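# Break off ampoule tip and place it in dish

## Task

Break the top off the glass ampoule and set that broken tip in the red dish. Snap it by bending toward the side opposite the blue dot on the ampoule's neck, since bending the other way shatters the glass. The ampoule body must remain upright in its holder at the end.

## Robot and tools

Robot: two arms, left_arm and right_arm, on opposite sides of a table. Each ends in a five-finger hand: a right hand on right_arm and a mirrored left hand on left_arm. Calibrated bases in the scene frame: left_arm at (-0.012, +0.553, 0) m, quat_wxyz (+0.702, 0, 0, -0.712); right_arm at (-0.028, -0.593, 0) m, quat_wxyz (+0.715, 0, 0, +0.699).

Frames. Scene frame: origin on the table surface halfway between the nominal bases, z upward (table top at z = 0), left_arm on the +y side. The table and the fixed cameras use it. Each arm reports its hand pose, velocities and wrist-camera pose in its own base frame. Pose offsets in commands are taken along the axes of that arm's current Hand target. The hand point sits 0.05 m in front of the palm and 0.15 m from the wrist flange. Its +z runs along the straightened fingers, +y points out of the palm, and +x crosses the palm away from the thumb on the right hand (toward the thumb on the left hand). Straight fingertips reach about 0.06 to 0.07 m past the point along +z, lying 0.06 m behind it along -y. A bracket on the little-finger side of the wrist can strike things, and with the fingers level the wrist can hang below the hand point.

A row is 28 numbers, all in [-1, 1], always covering both arms. Order: left_arm dx, dy, dz, rx, ry, rz, then left hand little, ring, middle, index, thumb_bend, thumb_turn, force_limit, speed; then the same fourteen for right_arm. The six pose numbers are an offset, not a pose, measured from that arm's Hand target when the action or move begins. 1.0 equals 0.6 m for dx, dy, dz; for rx, ry, rz, which form one rotation vector, it equals 180 degrees. Fingers and thumb_bend: +1 straight/open, -1 curled/closed. thumb_turn: +1 beside the palm, -1 across in front of it (needed to grip things about 0.035 to 0.065 m thick). force_limit maps -1..+1 to roughly 0..10 N at the fingertip (0..15 N for the two thumb motors). speed rises from near zero at -1 to full at +0.48 and stays full above that; a gentle grip wants about -0.94 or lower. The hand values are absolute targets; to keep a hand unchanged, resend the eight numbers of its last executed row (or, if none ran yet, its hand_measured plus hand_force_limit and hand_speed). To let an arm return to its Hand target, send six zeros for its pose.

Tools:
execute_actions(actions, cameras): actions is a list of actions; each action is a list of up to 15 rows, one per 1/30 s step, and a short action repeats its final row. Every row in an action counts from the same starting Hand target, so sending an offset twice moves further. cameras names the views to return; by default images come only when actions is empty.
move(target, speed, blend, stop_force, zero, blocking, cameras): drives each hand point in a straight line toward the offset given in target, either one 28-number row or a list of up to 15 rows, all counted from the same starting Hand target. speed is in m/s, 0.002 to 3.6 (default 0.25), one value or one per target; rotation is capped at twice that in rad/s. blend in metres rounds corners in a list. stop_force, in N from 3 to 120, ends an arm's path when its wrist sensor feels that much resistance; zero (default true) re-zeroes first. blocking=false returns early but cannot be combined with stop_force. The move caps at 10 s. It does not avoid obstacles. Its result adds a "move:" line with the ending (done, off_target, moving, held, fault) and any limits (paced means clipped, held means a check withheld steps).
wait(seconds 0 to 10, cameras); stop(cameras) brakes a running move; zoom_image(camera, region [x0, y0, x1, y1] in pixels, at most 504 wide and high) on the newest image of cam_high, cam_low, cam_left_wrist or cam_right_wrist (all 672x504); show_instructions() shows reference pages; zero_wrist_force(arm) tares that arm's wrist sensor; finished_scene(scene, integer 1 or 2) ends the current scene for good.

Results report per arm: end_effector_position (m), end_effector_quat_wxyz, velocities, Hand target (the last commanded pose after clipping, which the next offsets start from), joint positions and torques, wrist force and torque along the end effector axes, and for each hand hand_measured, hand_stopped_by (moving, target, force, stalled, fault) and hand_load_n (positive when the finger is pushed open), in the motor order above. A hand often settles short of its Hand target; send the missing distance as an offset. Orientation commands are clipped to within 32 degrees of the measured one per step.

Avoid: net force near 150 N on an arm or joint torque at its limit (24.6 N m for the wrist joints), which freezes that arm for 10 s; pushing targets past firm contact; fast impacts; any contact or squeeze between the two hands; letting the ampoule, its head or anything else drop or leave the table; releasing a moving part; overheating motors by holding strain (MOTOR HOT warns near 70 °C, brakes at 85 °C). Keep paths away from an arm's own base.

Each tool is called as name(argument=value, ...), one argument or row to a line, values as JSON.

Reference images:

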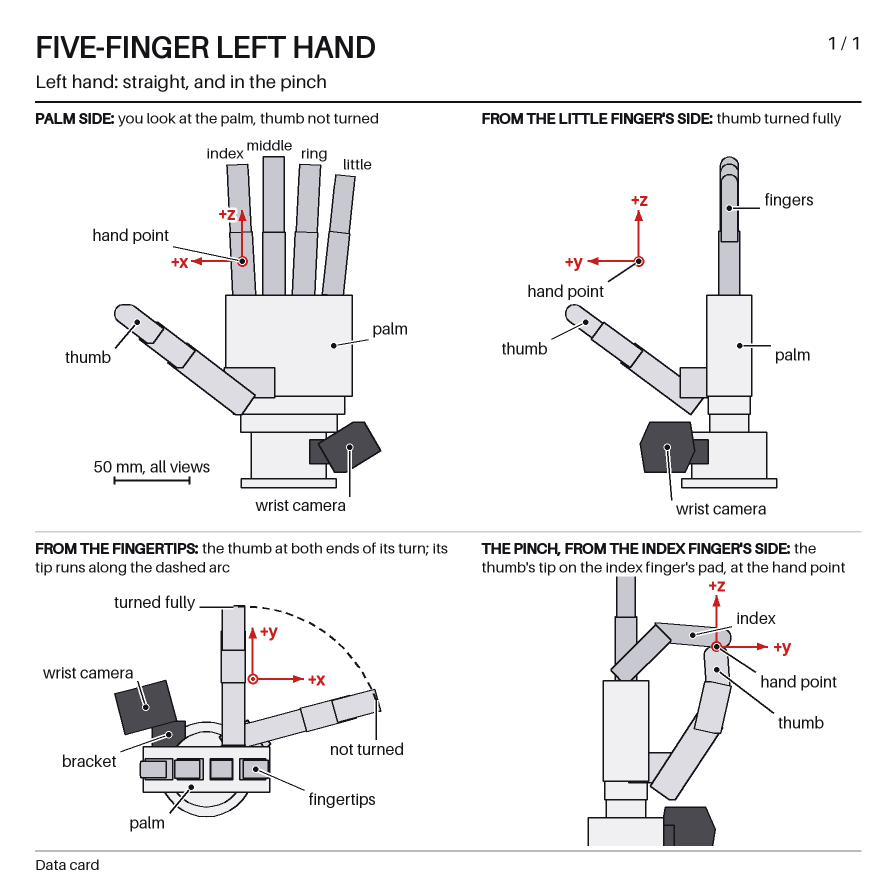

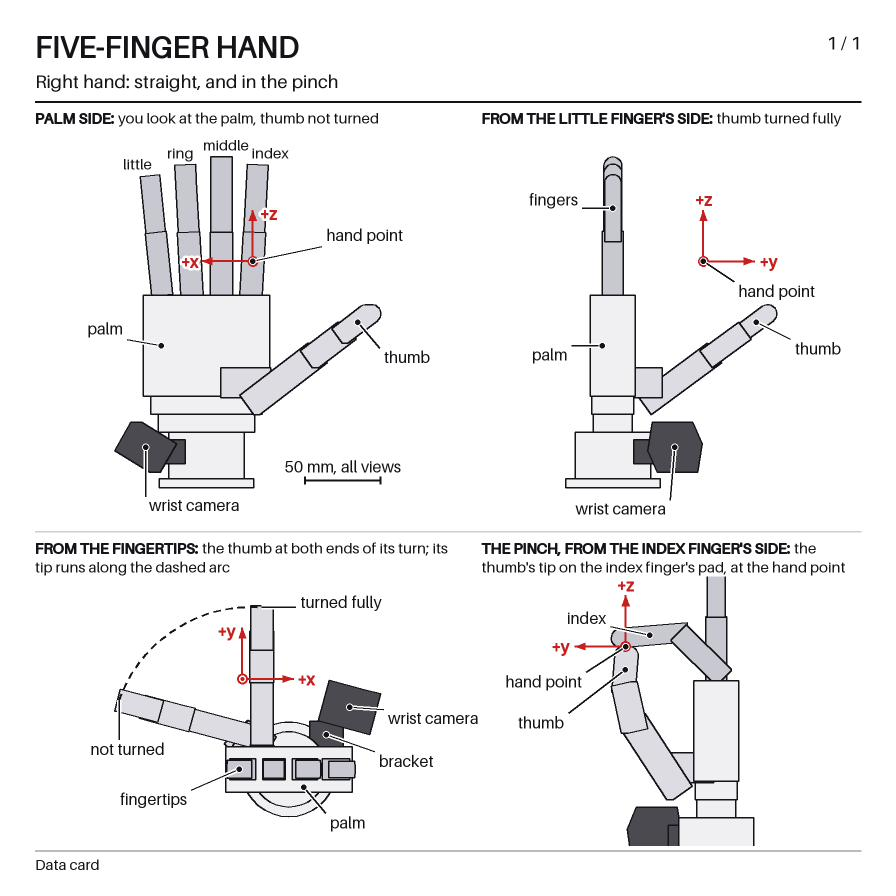

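## Session

execute_actions(
  actions=[],
)

Scene clock: 0.00 s.
left_arm: end_effector_position=(+0.2590, +0.1212, +0.4887) hand_measured=(+1.000, +1.000, +1.000, +1.000, +1.000, +1.000) hand_load_n=(+0.0, +0.0, +0.0, +0.0, -0.5, +0.0) hand_stopped_by=(target, target, target, target, target, target) hand_force_limit=0.00 hand_speed=-0.80 end_effector_quat_wxyz=(-0.018, +0.901, +0.433, +0.016) | right_arm: end_effector_position=(+0.2558, -0.1294, +0.4772) hand_measured=(+1.000, +1.000, +1.000, +1.000, +1.000, +1.000) hand_load_n=(+0.5, +0.0, +0.0, +0.5, +0.0, +0.0) hand_stopped_by=(target, target, target, target, target, target) hand_force_limit=0.00 hand_speed=-0.80 end_effector_quat_wxyz=(-0.004, +0.423, +0.906, -0.012)
Joint positions: left_arm=[4.348 -1.394 -1.321 1.192 -1.576 1.88] | right_arm=[-1.215 -1.725 1.339 1.945 1.593 -1.913]
Joint velocities: within noise
Joint torques (N m): no reading
Motor temperatures (°C): left_arm=[34 39 27 42 35 34] | right_arm=[36 35 38 41 41 44]
Wrist force (N): no reading
Wrist torque (N m): no reading
Wrist force, peak (N): no reading
Hand target: left_arm +0.2590, +0.1212, +0.4887; -0.018, +0.901, +0.433, +0.016 | right_arm +0.2558, -0.1294, +0.4772; -0.004, +0.423, +0.906, -0.012

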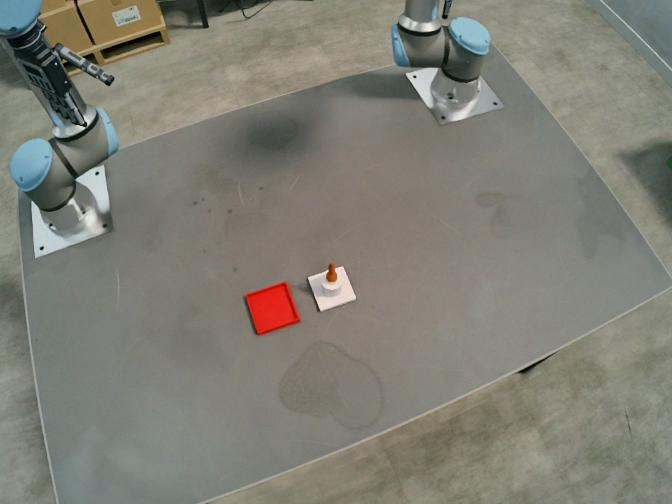

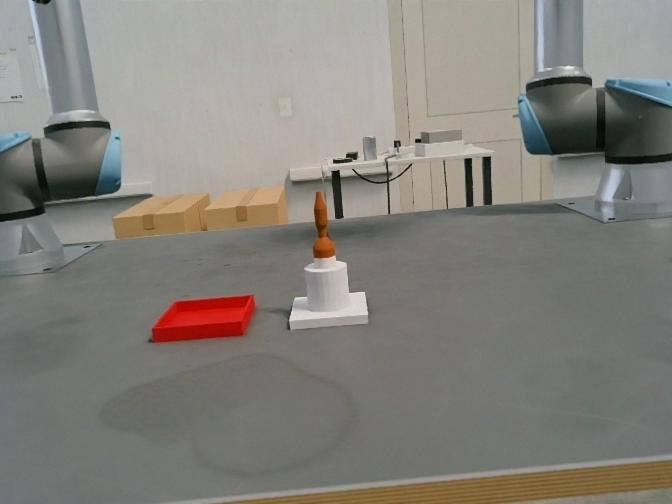

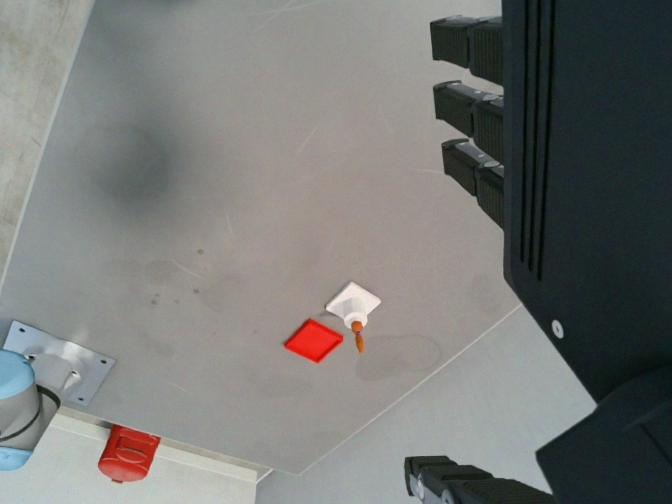

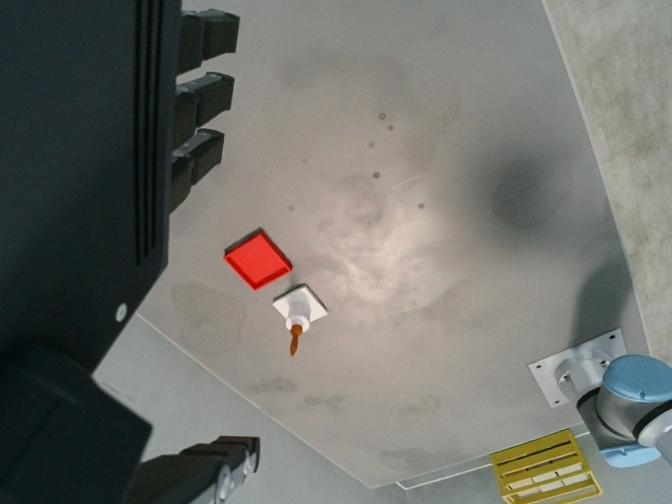

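zoom_image(
  camera="cam_low",
  region=[260, 170, 400, 340],
)

zoom_image(
  camera="cam_high",
  region=[230, 240, 380, 350],
)

zoom_image(
  camera="cam_left_wrist",
  region=[280, 270, 400, 370],
)

zoom_image(
  camera="cam_right_wrist",
  region=[210, 220, 350, 370],
)

Scaled by 2.965 from the camera's 672x504 image, which has a finer 960x720 frame.

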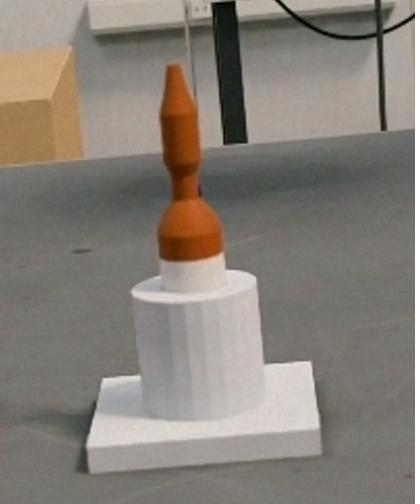

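Scaled by 3.360 from the camera's 672x504 image, which has a finer 960x720 frame.

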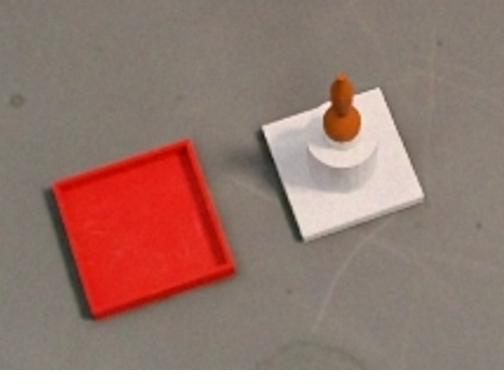

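Scaled by 4.200 from the camera's 672x504 image, which has a finer 960x720 frame.

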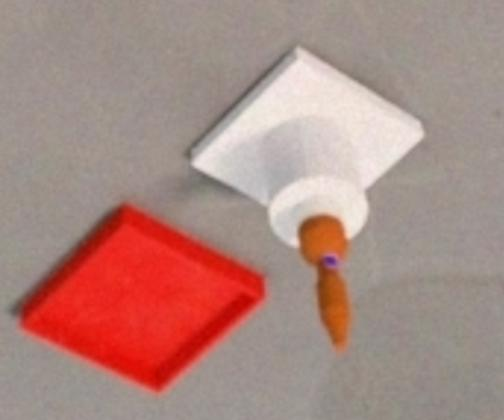

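Scaled by 3.360 from the camera's 672x504 image, which has a finer 960x720 frame.

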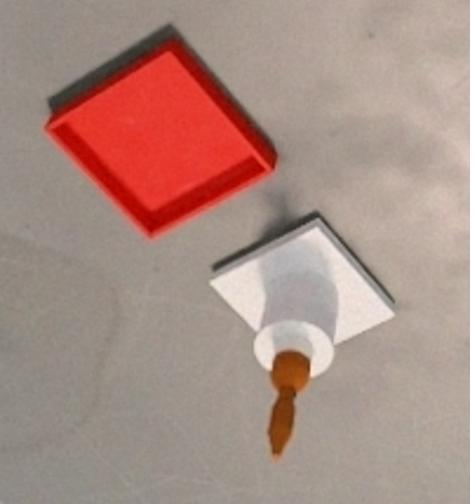

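zoom_image(
  camera="cam_right_wrist",
  region=[510, 310, 672, 470],
)

zoom_image(
  camera="cam_left_wrist",
  region=[0, 310, 130, 440],
)

zoom_image(
  camera="cam_high",
  region=[305, 255, 365, 315],
)

zoom_image(
  camera="cam_low",
  region=[300, 185, 350, 265],
)

zoom_image(
  camera="cam_left_wrist",
  region=[330, 300, 385, 360],
)

Scaled by 3.111 from the camera's 672x504 image, which has a finer 960x720 frame.

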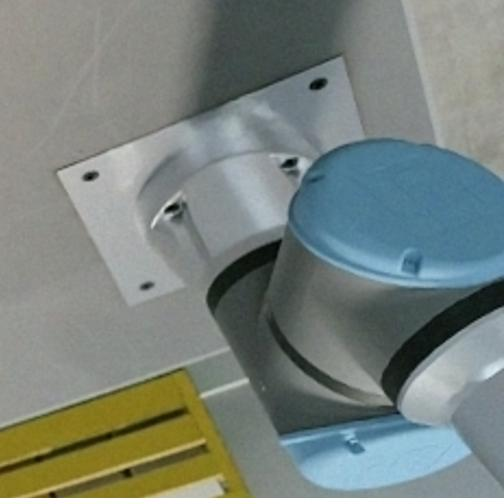

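Scaled by 3.877 from the camera's 672x504 image, which has a finer 960x720 frame.

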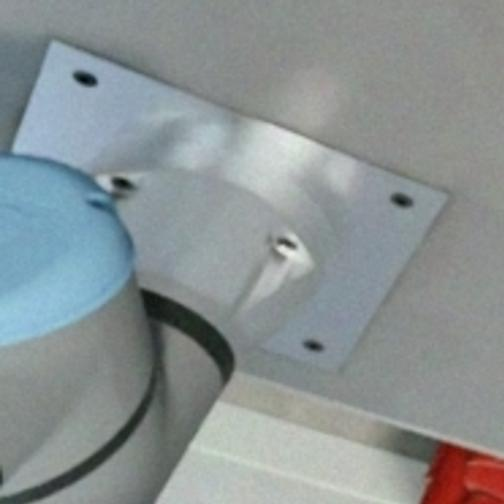

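Scaled by 8.400 from the camera's 672x504 image, which has a finer 960x720 frame.

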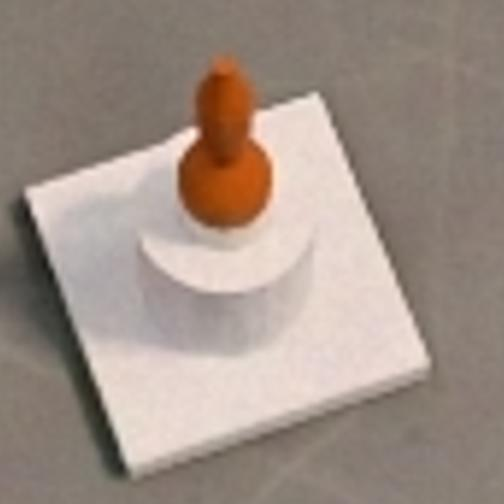

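Scaled by 6.300 from the camera's 672x504 image, which has a finer 960x720 frame.

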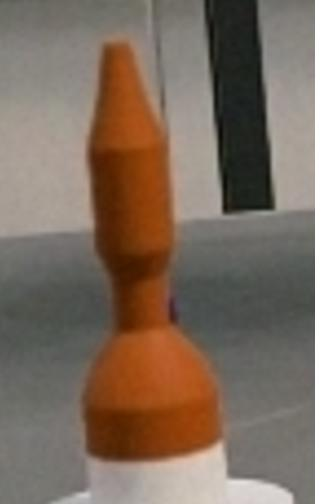

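Scaled by 8.400 from the camera's 672x504 image, which has a finer 960x720 frame.

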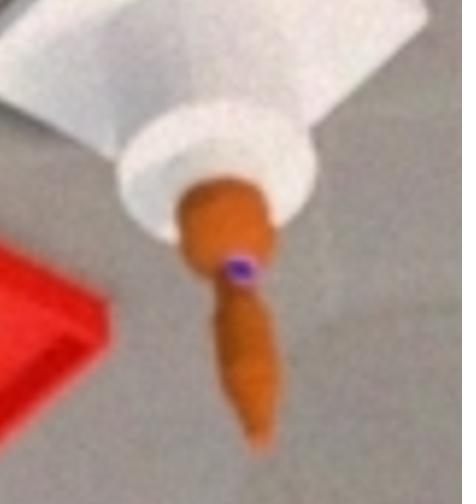

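move(
  target=[0.5877, 0.0218, 0.341, 0.2875, 0.485, 0.4892, 1, 1, 1, 1, 1, 1, 0.0, -0.8, 0, 0, 0, 0, 0, 0, 1, 1, 1, 1, 1, 1, 0.0, -0.8],
  speed=0.4,
  cameras=["all"],
)

Scene clock: 357.33 s.
left_arm: end_effector_position=(+0.4916, +0.3979, +0.2997) hand_measured=(+1.000, +1.000, +1.000, +1.000, +1.000, +1.000) hand_load_n=(+0.0, +0.0, +0.0, +0.0, +0.0, +0.0) hand_stopped_by=(target, target, target, target, target, target) hand_force_limit=0.00 hand_speed=-0.80 end_effector_quat_wxyz=(+0.596, -0.595, +0.381, -0.381) | right_arm: end_effector_position=(+0.2558, -0.1294, +0.4772) hand_measured=(+1.000, +1.000, +1.000, +1.000, +1.000, +1.000) hand_load_n=(+0.0, +0.0, +0.0, +0.0, +0.0, +0.0) hand_stopped_by=(target, target, target, target, target, target) hand_force_limit=0.00 hand_speed=-0.80 end_effector_quat_wxyz=(-0.004, +0.423, +0.906, -0.012)
Joint positions: left_arm=[4.38 -1.605 -1.868 3.473 -0.765 3.143] | right_arm=[-1.215 -1.725 1.339 1.945 1.593 -1.913]
Joint torques (N m): left_arm=[-15.15 19.65 12.61 2.09 1.14 1.28] | right_arm=[1.38 -11.08 -16.16 2.64 0.13 0.21]
Wrist force (N): left_arm=[0.3 -4.0 3.0] | right_arm=[-0.2 0.1 0.0]
Wrist torque (N m): left_arm=[-0.66 0.14 0.29] | right_arm=[0.01 0.03 0.00]
Wrist force, peak (N): left_arm=[-0.5 -3.3 3.8] | right_arm=[-0.4 0.0 0.4]
Hand target: left_arm +0.4917, +0.3978, +0.2996; +0.596, -0.595, +0.382, -0.381 | right_arm +0.2558, -0.1294, +0.4772; -0.004, +0.423, +0.906, -0.012
Off the commanded pose: left_arm 0.000 m, 0 deg | right_arm 0.000 m, 0 deg.
move: done

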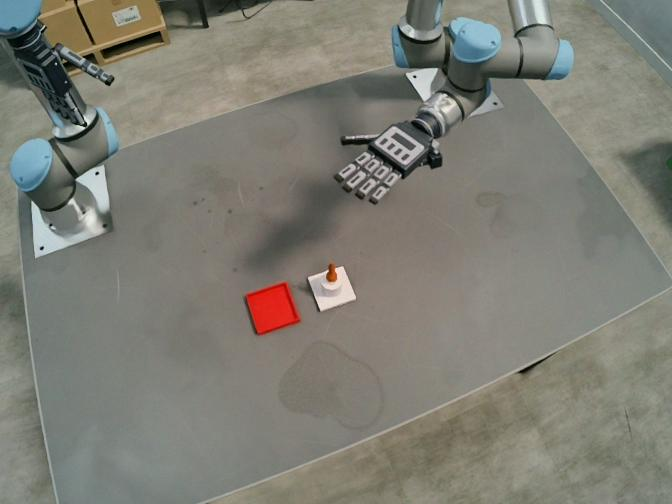

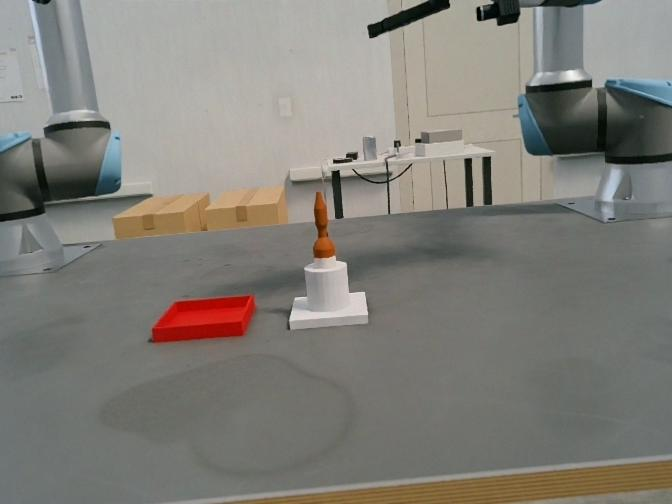

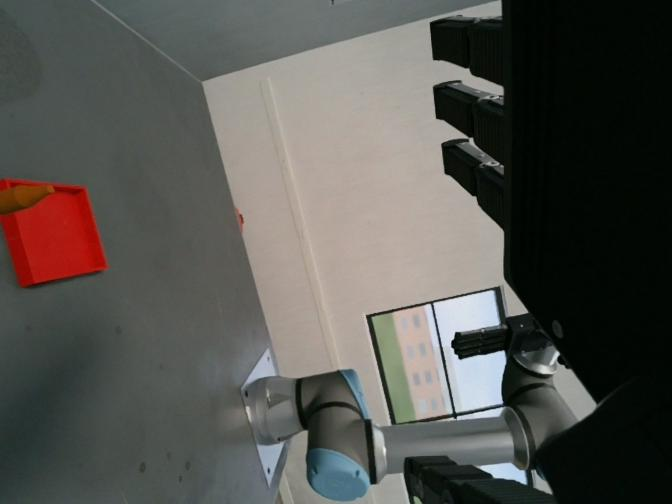

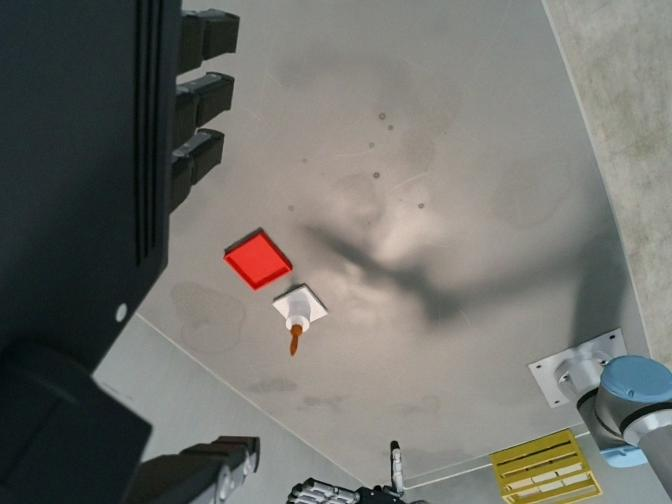

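move(
  target=[0, 0.1833, 0, 0, 0, 0, 1, 1, 1, 1, 1, -1, 0.0, 0.2, 0, 0, 0, 0, 0, 0, 1, 1, 1, 1, 1, 1, 0.0, -0.8],
  speed=0.3,
  cameras=["all"],
)

Scene clock: 365.63 s.
left_arm: end_effector_position=(+0.4917, +0.3980, +0.1897) hand_measured=(+1.000, +1.000, +1.000, +1.000, +1.000, -1.000) hand_load_n=(+0.0, +0.0, +0.0, +0.0, +0.0, +0.0) hand_stopped_by=(target, target, target, target, target, target) hand_force_limit=0.00 hand_speed=0.20 end_effector_quat_wxyz=(+0.596, -0.595, +0.382, -0.381) | right_arm: end_effector_position=(+0.2558, -0.1294, +0.4772) hand_measured=(+1.000, +1.000, +1.000, +1.000, +1.000, +1.000) hand_load_n=(+0.0, +0.5, +0.0, +0.0, +0.0, +0.0) hand_stopped_by=(target, target, target, target, target, target) hand_force_limit=0.00 hand_speed=-0.80 end_effector_quat_wxyz=(-0.004, +0.423, +0.906, -0.012)
Joint positions: left_arm=[4.381 -1.735 -2.04 3.776 -0.764 3.143] | right_arm=[-1.215 -1.725 1.339 1.945 1.593 -1.913]
Joint torques (N m): left_arm=[-14.2 20.01 9.56 3.07 -0.91 1.85] | right_arm=[0.59 -10.65 -15.63 2.67 0.21 0.07]
Wrist force (N): left_arm=[-0.1 -4.0 3.1] | right_arm=[-0.1 -0.1 0.2]
Wrist torque (N m): left_arm=[-0.66 0.18 0.25] | right_arm=[-0.04 0.00 -0.01]
Wrist force, peak (N): left_arm=[-0.1 -6.6 3.1] | right_arm=[0.0 0.2 0.6]
Hand target: left_arm +0.4917, +0.3980, +0.1897; +0.596, -0.595, +0.382, -0.381 | right_arm +0.2558, -0.1294, +0.4772; -0.004, +0.423, +0.906, -0.012
Off the commanded pose: left_arm 0.000 m, 0 deg | right_arm 0.000 m, 0 deg.
move: done

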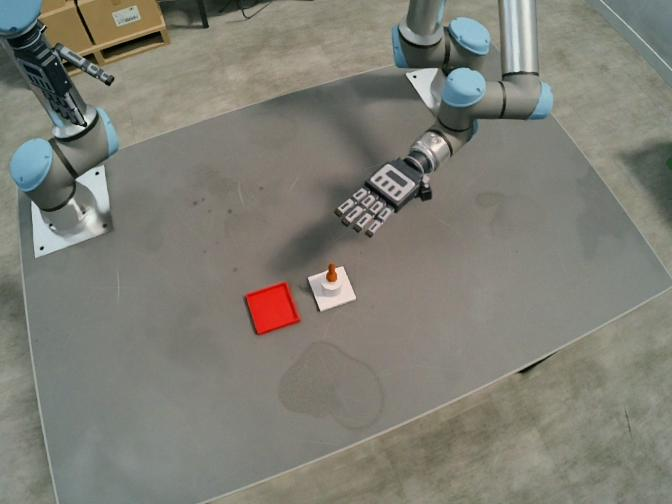

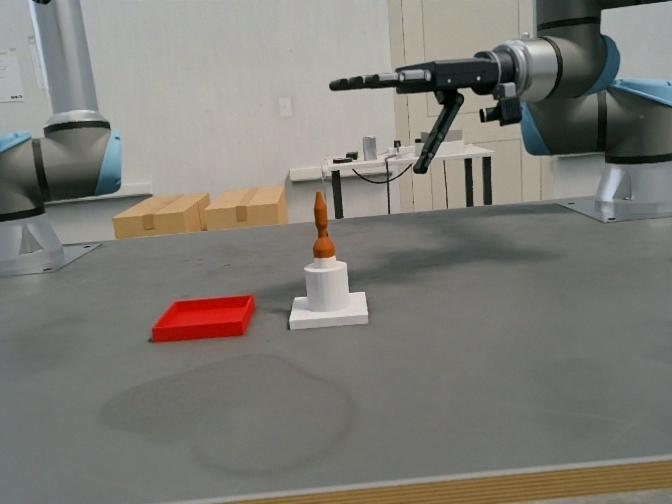

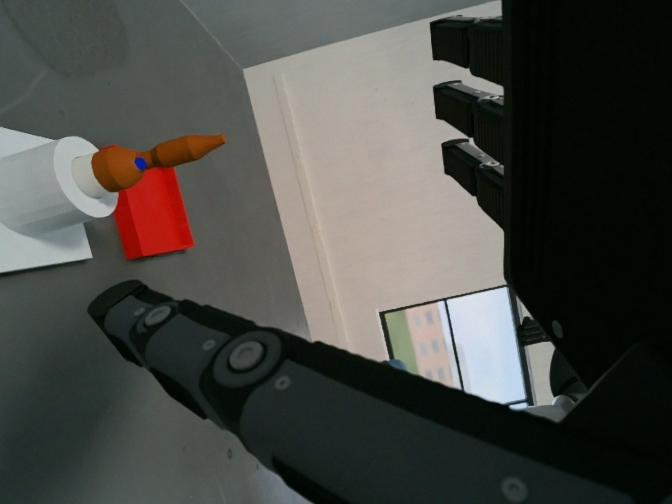

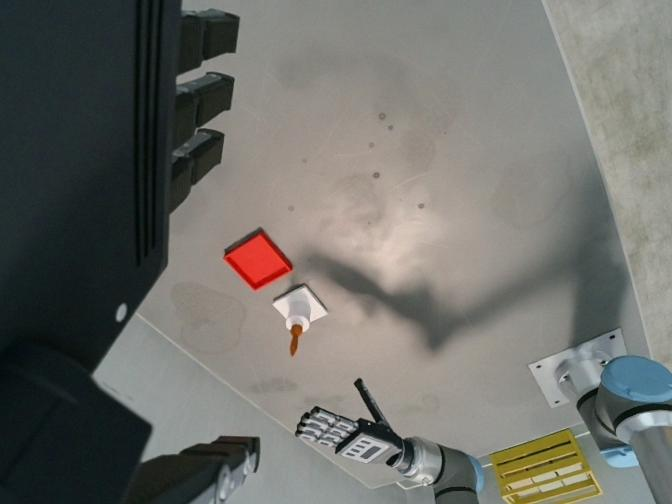

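zoom_image(
  camera="cam_left_wrist",
  region=[60, 110, 240, 230],
)

zoom_image(
  camera="cam_low",
  region=[260, 60, 560, 340],
)

Scaled by 2.800 from the camera's 672x504 image, which has a finer 960x720 frame.

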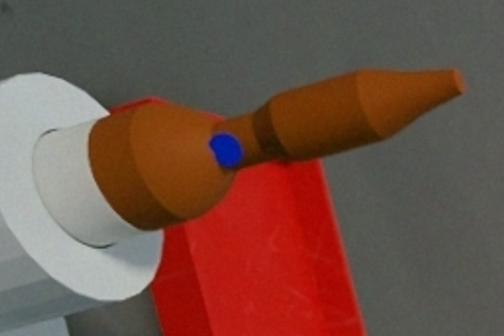

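Scaled by 1.680 from the camera's 672x504 image, which has a finer 960x720 frame.

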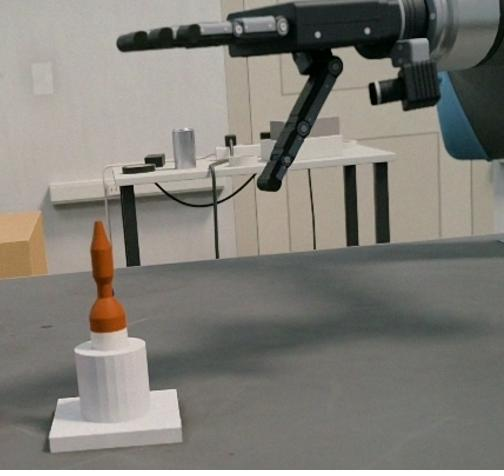

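move(
  target=[0, 0.108, 0, 0, 0, 0, 1, 1, 1, 1, 1, -1, 0.0, 0.2, 0, 0, 0, 0, 0, 0, 1, 1, 1, 1, 1, 1, 0.0, -0.8],
  speed=0.2,
  cameras=["all"],
)

Scene clock: 521.27 s.
left_arm: end_effector_position=(+0.4916, +0.3981, +0.1249) hand_measured=(+1.000, +1.000, +1.000, +1.000, +1.000, -1.000) hand_load_n=(+0.0, +0.0, +0.0, +0.0, +0.0, +0.0) hand_stopped_by=(target, target, target, target, target, target) hand_force_limit=0.00 hand_speed=0.20 end_effector_quat_wxyz=(+0.596, -0.595, +0.382, -0.381) | right_arm: end_effector_position=(+0.2558, -0.1294, +0.4772) hand_measured=(+1.000, +1.000, +1.000, +1.000, +1.000, +1.000) hand_load_n=(+0.0, +0.0, +0.0, +0.0, +0.0, +0.0) hand_stopped_by=(target, target, target, target, target, target) hand_force_limit=0.00 hand_speed=-0.80 end_effector_quat_wxyz=(-0.004, +0.423, +0.906, -0.012)
Joint positions: left_arm=[4.381 -1.85 -2.109 3.96 -0.764 3.143] | right_arm=[-1.215 -1.725 1.339 1.945 1.593 -1.913]
Joint torques (N m): left_arm=[4.37 25.29 21.47 1.72 -1.29 0.92] | right_arm=[1.3 -10.21 -15.74 2.69 0.29 0.05]
Wrist force (N): left_arm=[0.0 -3.6 3.0] | right_arm=[-0.1 0.0 0.1]
Wrist torque (N m): left_arm=[-0.61 0.17 0.26] | right_arm=[0.00 0.02 0.00]
Wrist force, peak (N): left_arm=[0.0 -5.5 3.1] | right_arm=[-0.1 -0.1 0.6]
Hand target: left_arm +0.4916, +0.3981, +0.1249; +0.596, -0.595, +0.382, -0.381 | right_arm +0.2558, -0.1294, +0.4772; -0.004, +0.423, +0.906, -0.012
Off the commanded pose: left_arm 0.000 m, 0 deg | right_arm 0.000 m, 0 deg.
move: done

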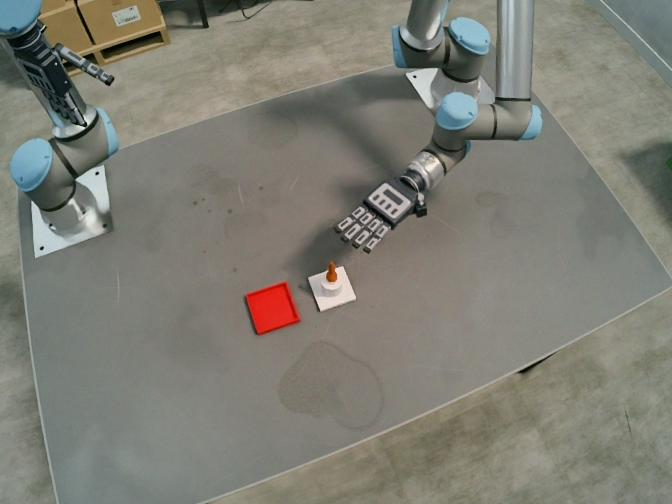

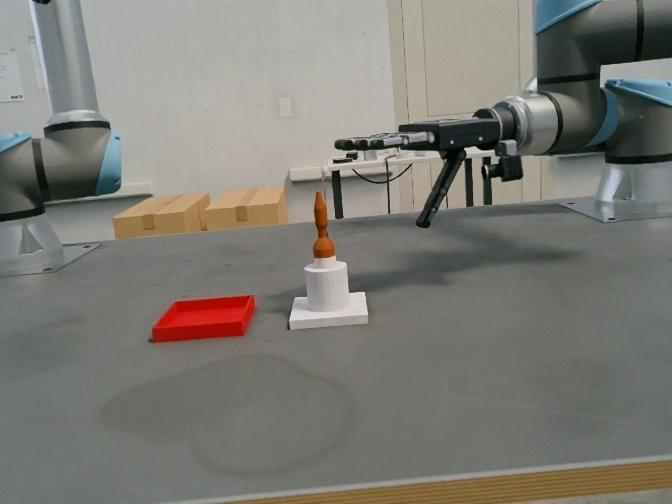

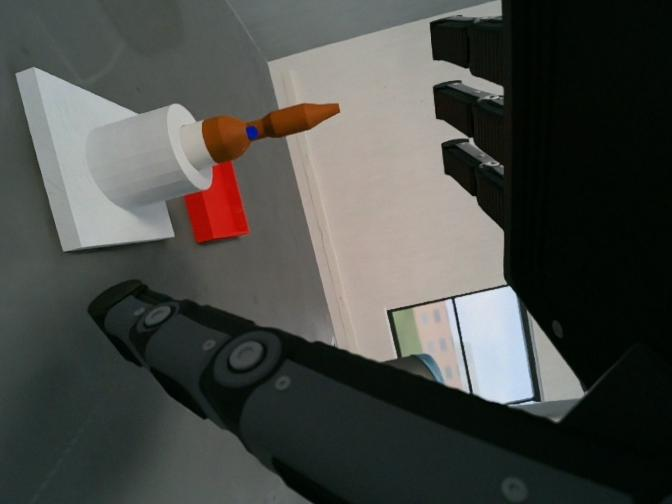

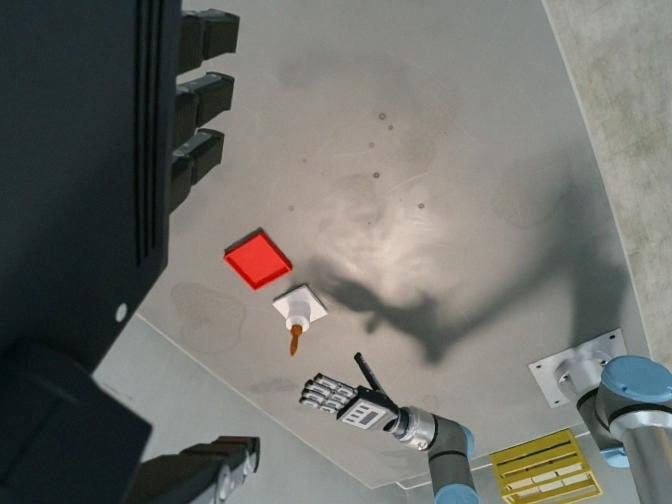

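execute_actions(
  actions=[
    [[0,0,0,0,0,0,1,1,1,-0.1,0.1,-1,0.0,0.2,0,0,0,0,0,0,1,1,1,1,1,1,0.0,-0.8]],
    [[0,0,0,0,0,0,1,1,1,-0.1,0.1,-1,0.0,0.2,0,0,0,0,0,0,1,1,1,1,1,1,0.0,-0.8]],
  ],
  cameras=["cam_left_wrist", "cam_low", "cam_high"],
)

zoom_image(
  camera="cam_low",
  region=[270, 100, 470, 340],
)

zoom_image(
  camera="cam_left_wrist",
  region=[180, 60, 380, 180],
)

Scene clock: 537.63 s.
left_arm: end_effector_position=(+0.4916, +0.3981, +0.1249) hand_measured=(+1.000, +1.000, +1.000, -0.100, +0.100, -1.000) hand_load_n=(+0.0, +0.0, +0.0, +0.0, +0.5, +0.0) hand_stopped_by=(target, target, target, target, target, target) hand_force_limit=0.00 hand_speed=0.20 end_effector_quat_wxyz=(+0.596, -0.595, +0.382, -0.381) | right_arm: end_effector_position=(+0.2558, -0.1294, +0.4772) hand_measured=(+1.000, +1.000, +1.000, +1.000, +1.000, +1.000) hand_load_n=(+0.0, +0.0, +0.0, +0.0, +0.0, +0.0) hand_stopped_by=(target, target, target, target, target, target) hand_force_limit=0.00 hand_speed=-0.80 end_effector_quat_wxyz=(-0.004, +0.423, +0.906, -0.012)
Joint positions: left_arm=[4.381 -1.851 -2.109 3.96 -0.764 3.143] | right_arm=[-1.215 -1.725 1.339 1.945 1.593 -1.913]
Joint torques (N m): left_arm=[-12.89 22.28 19.57 2.72 -0.82 1.53] | right_arm=[1.18 -10.99 -15.97 3 0.34 0.03]
Wrist force (N): left_arm=[0.0 -3.7 2.9] | right_arm=[0.0 0.1 0.3]
Wrist torque (N m): left_arm=[-0.61 0.16 0.27] | right_arm=[0.00 0.00 0.01]
Wrist force, peak (N): left_arm=[0.3 -4.0 3.1] | right_arm=[-0.4 0.2 0.4]
Hand target: left_arm +0.4916, +0.3981, +0.1249; +0.596, -0.595, +0.382, -0.381 | right_arm +0.2558, -0.1294, +0.4772; -0.004, +0.423, +0.906, -0.012
Off the commanded pose: left_arm 0.000 m, 0 deg | right_arm 0.000 m, 0 deg.
Step readings (end_effector_position of left_arm | right_arm):
0: (+0.4916, +0.3981, +0.1249) | (+0.2558, -0.1294, +0.4772)
1: (+0.4916, +0.3981, +0.1249) | (+0.2558, -0.1294, +0.4772)
2: (+0.4916, +0.3981, +0.1249) | (+0.2558, -0.1294, +0.4772)
4: (+0.4916, +0.3981, +0.1249) | (+0.2558, -0.1294, +0.4772)
8: (+0.4916, +0.3981, +0.1249) | (+0.2558, -0.1294, +0.4772)
15: (+0.4916, +0.3981, +0.1249) | (+0.2558, -0.1294, +0.4772)
16: (+0.4916, +0.3981, +0.1249) | (+0.2558, -0.1294, +0.4772)
17: (+0.4916, +0.3981, +0.1249) | (+0.2558, -0.1294, +0.4772)
19: (+0.4916, +0.3981, +0.1249) | (+0.2558, -0.1294, +0.4772)
23: (+0.4916, +0.3981, +0.1249) | (+0.2558, -0.1294, +0.4772)
30: (+0.4916, +0.3981, +0.1249) | (+0.2558, -0.1294, +0.4772)
Images, in order (width x height): cam_high 672x504, cam_low 672x504, cam_left_wrist 672x504.

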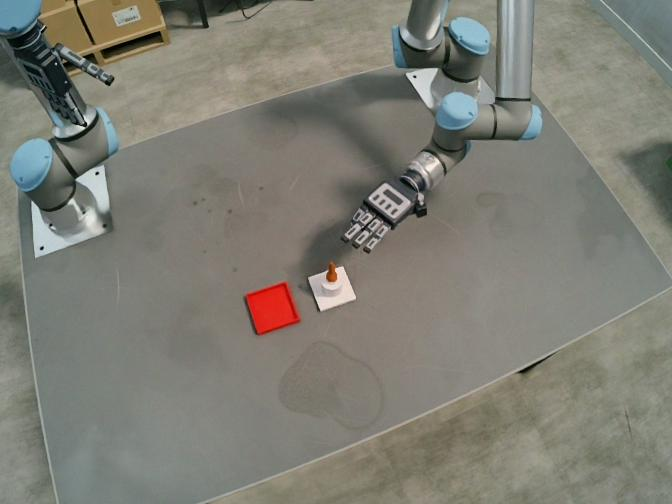

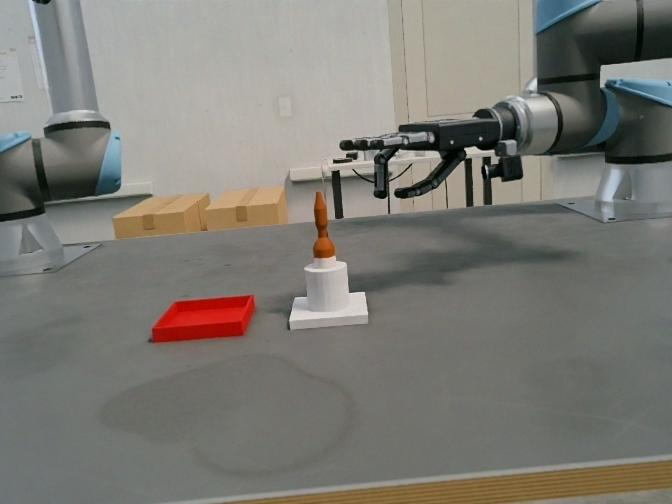

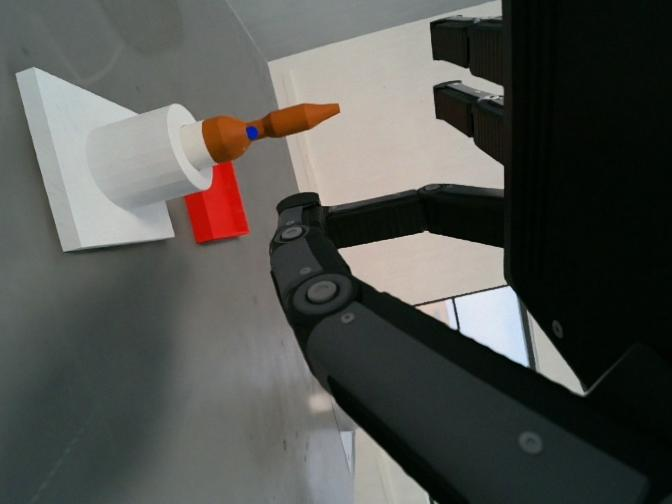

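Scaled by 2.100 from the camera's 672x504 image, which has a finer 960x720 frame.

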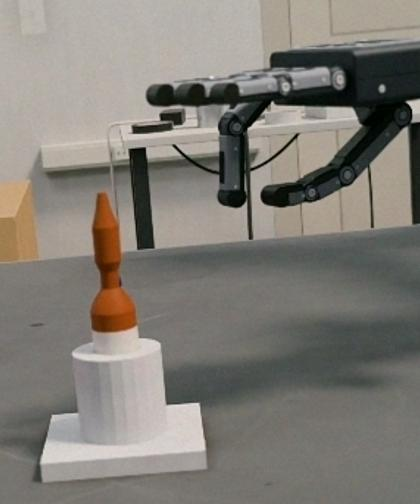

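Scaled by 2.520 from the camera's 672x504 image, which has a finer 960x720 frame.

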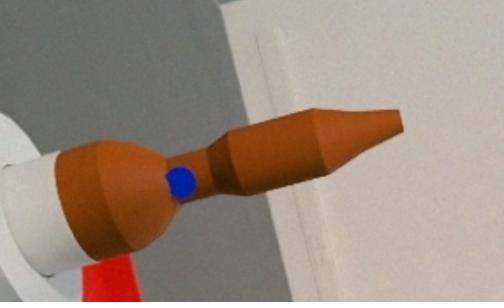

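move(
  target=[-0.0163, 0.02, 0.0838, 0, -0.0333, 0, 1, 1, 1, 1, 0.3, -1, 0.0, 0.2, 0, 0, 0, 0, 0, 0, 1, 1, 1, 1, 1, 1, 0.0, -0.8],
  speed=0.08,
  cameras=["cam_high", "cam_low", "cam_left_wrist"],
)

zoom_image(
  camera="cam_low",
  region=[270, 100, 470, 340],
)

zoom_image(
  camera="cam_left_wrist",
  region=[180, 60, 480, 280],
)

zoom_image(
  camera="cam_high",
  region=[300, 200, 440, 320],
)

Scene clock: 584.77 s.
left_arm: end_effector_position=(+0.5332, +0.4279, +0.1129) hand_measured=(+1.000, +1.000, +1.000, +1.000, +0.300, -1.000) hand_load_n=(+0.0, +0.0, +0.0, -0.5, +0.0, +0.0) hand_stopped_by=(target, target, target, target, target, target) hand_force_limit=0.00 hand_speed=0.20 end_effector_quat_wxyz=(+0.615, -0.614, +0.350, -0.349) | right_arm: end_effector_position=(+0.2558, -0.1294, +0.4772) hand_measured=(+1.000, +1.000, +1.000, +1.000, +1.000, +1.000) hand_load_n=(+0.0, +0.0, +0.0, +0.0, +0.0, +0.0) hand_stopped_by=(target, target, target, target, target, target) hand_force_limit=0.00 hand_speed=-0.80 end_effector_quat_wxyz=(-0.004, +0.423, +0.906, -0.012)
Joint positions: left_arm=[4.269 -1.945 -2.011 3.957 -0.98 3.143] | right_arm=[-1.215 -1.725 1.339 1.945 1.593 -1.913]
Joint torques (N m): left_arm=[15.4 37.88 11.08 1.84 -0.88 1.61] | right_arm=[1.65 -10.67 -15.23 3.14 0.45 -0.19]
Wrist force (N): left_arm=[0.1 -4.1 3.3] | right_arm=[-0.3 0.0 0.4]
Wrist torque (N m): left_arm=[-0.69 0.16 0.26] | right_arm=[-0.02 0.03 -0.01]
Wrist force, peak (N): left_arm=[0.0 -3.7 3.9] | right_arm=[-0.3 0.0 0.5]
Hand target: left_arm +0.5332, +0.4281, +0.1129; +0.615, -0.614, +0.350, -0.349 | right_arm +0.2558, -0.1294, +0.4772; -0.004, +0.423, +0.906, -0.012
Off the commanded pose: left_arm 0.000 m, 0 deg | right_arm 0.000 m, 0 deg.
move: done
Images, in order (width x height): cam_high 672x504, cam_low 672x504, cam_left_wrist 672x504.

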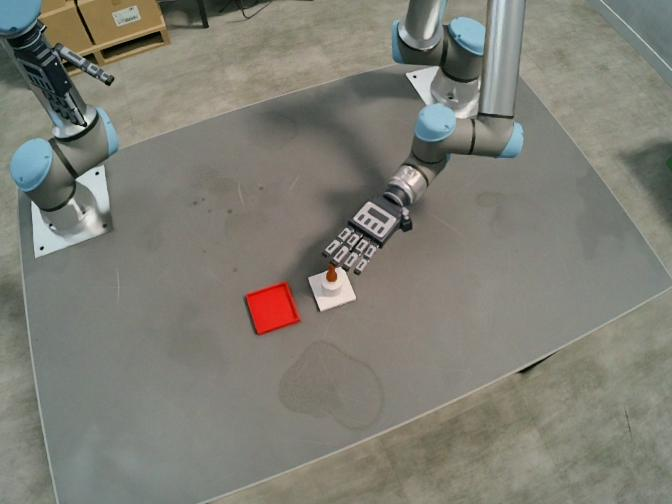

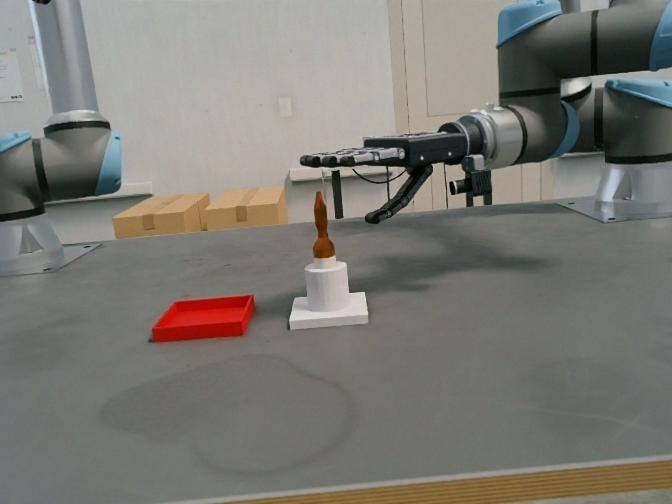

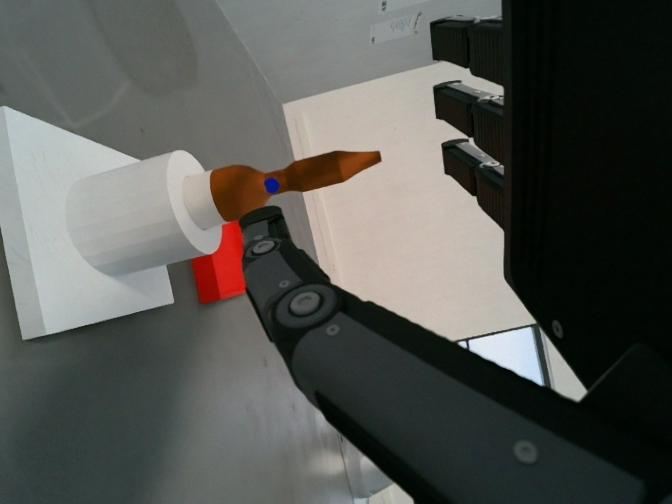

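Scaled by 2.100 from the camera's 672x504 image, which has a finer 960x720 frame.

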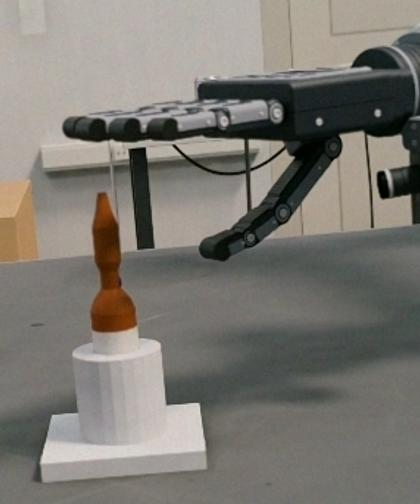

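Scaled by 1.680 from the camera's 672x504 image, which has a finer 960x720 frame.

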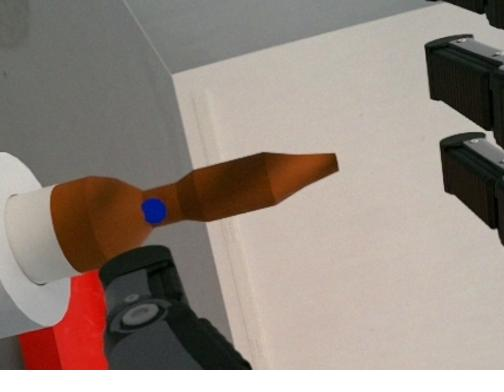

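Scaled by 3.600 from the camera's 672x504 image, which has a finer 960x720 frame.

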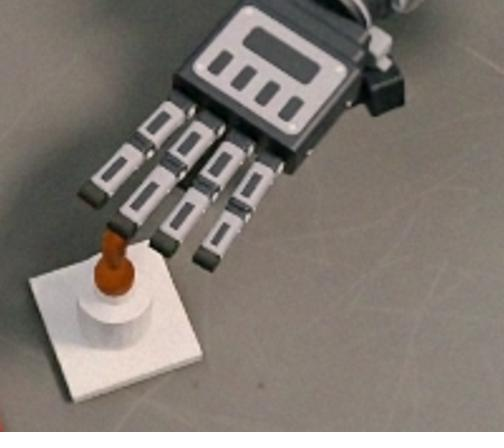

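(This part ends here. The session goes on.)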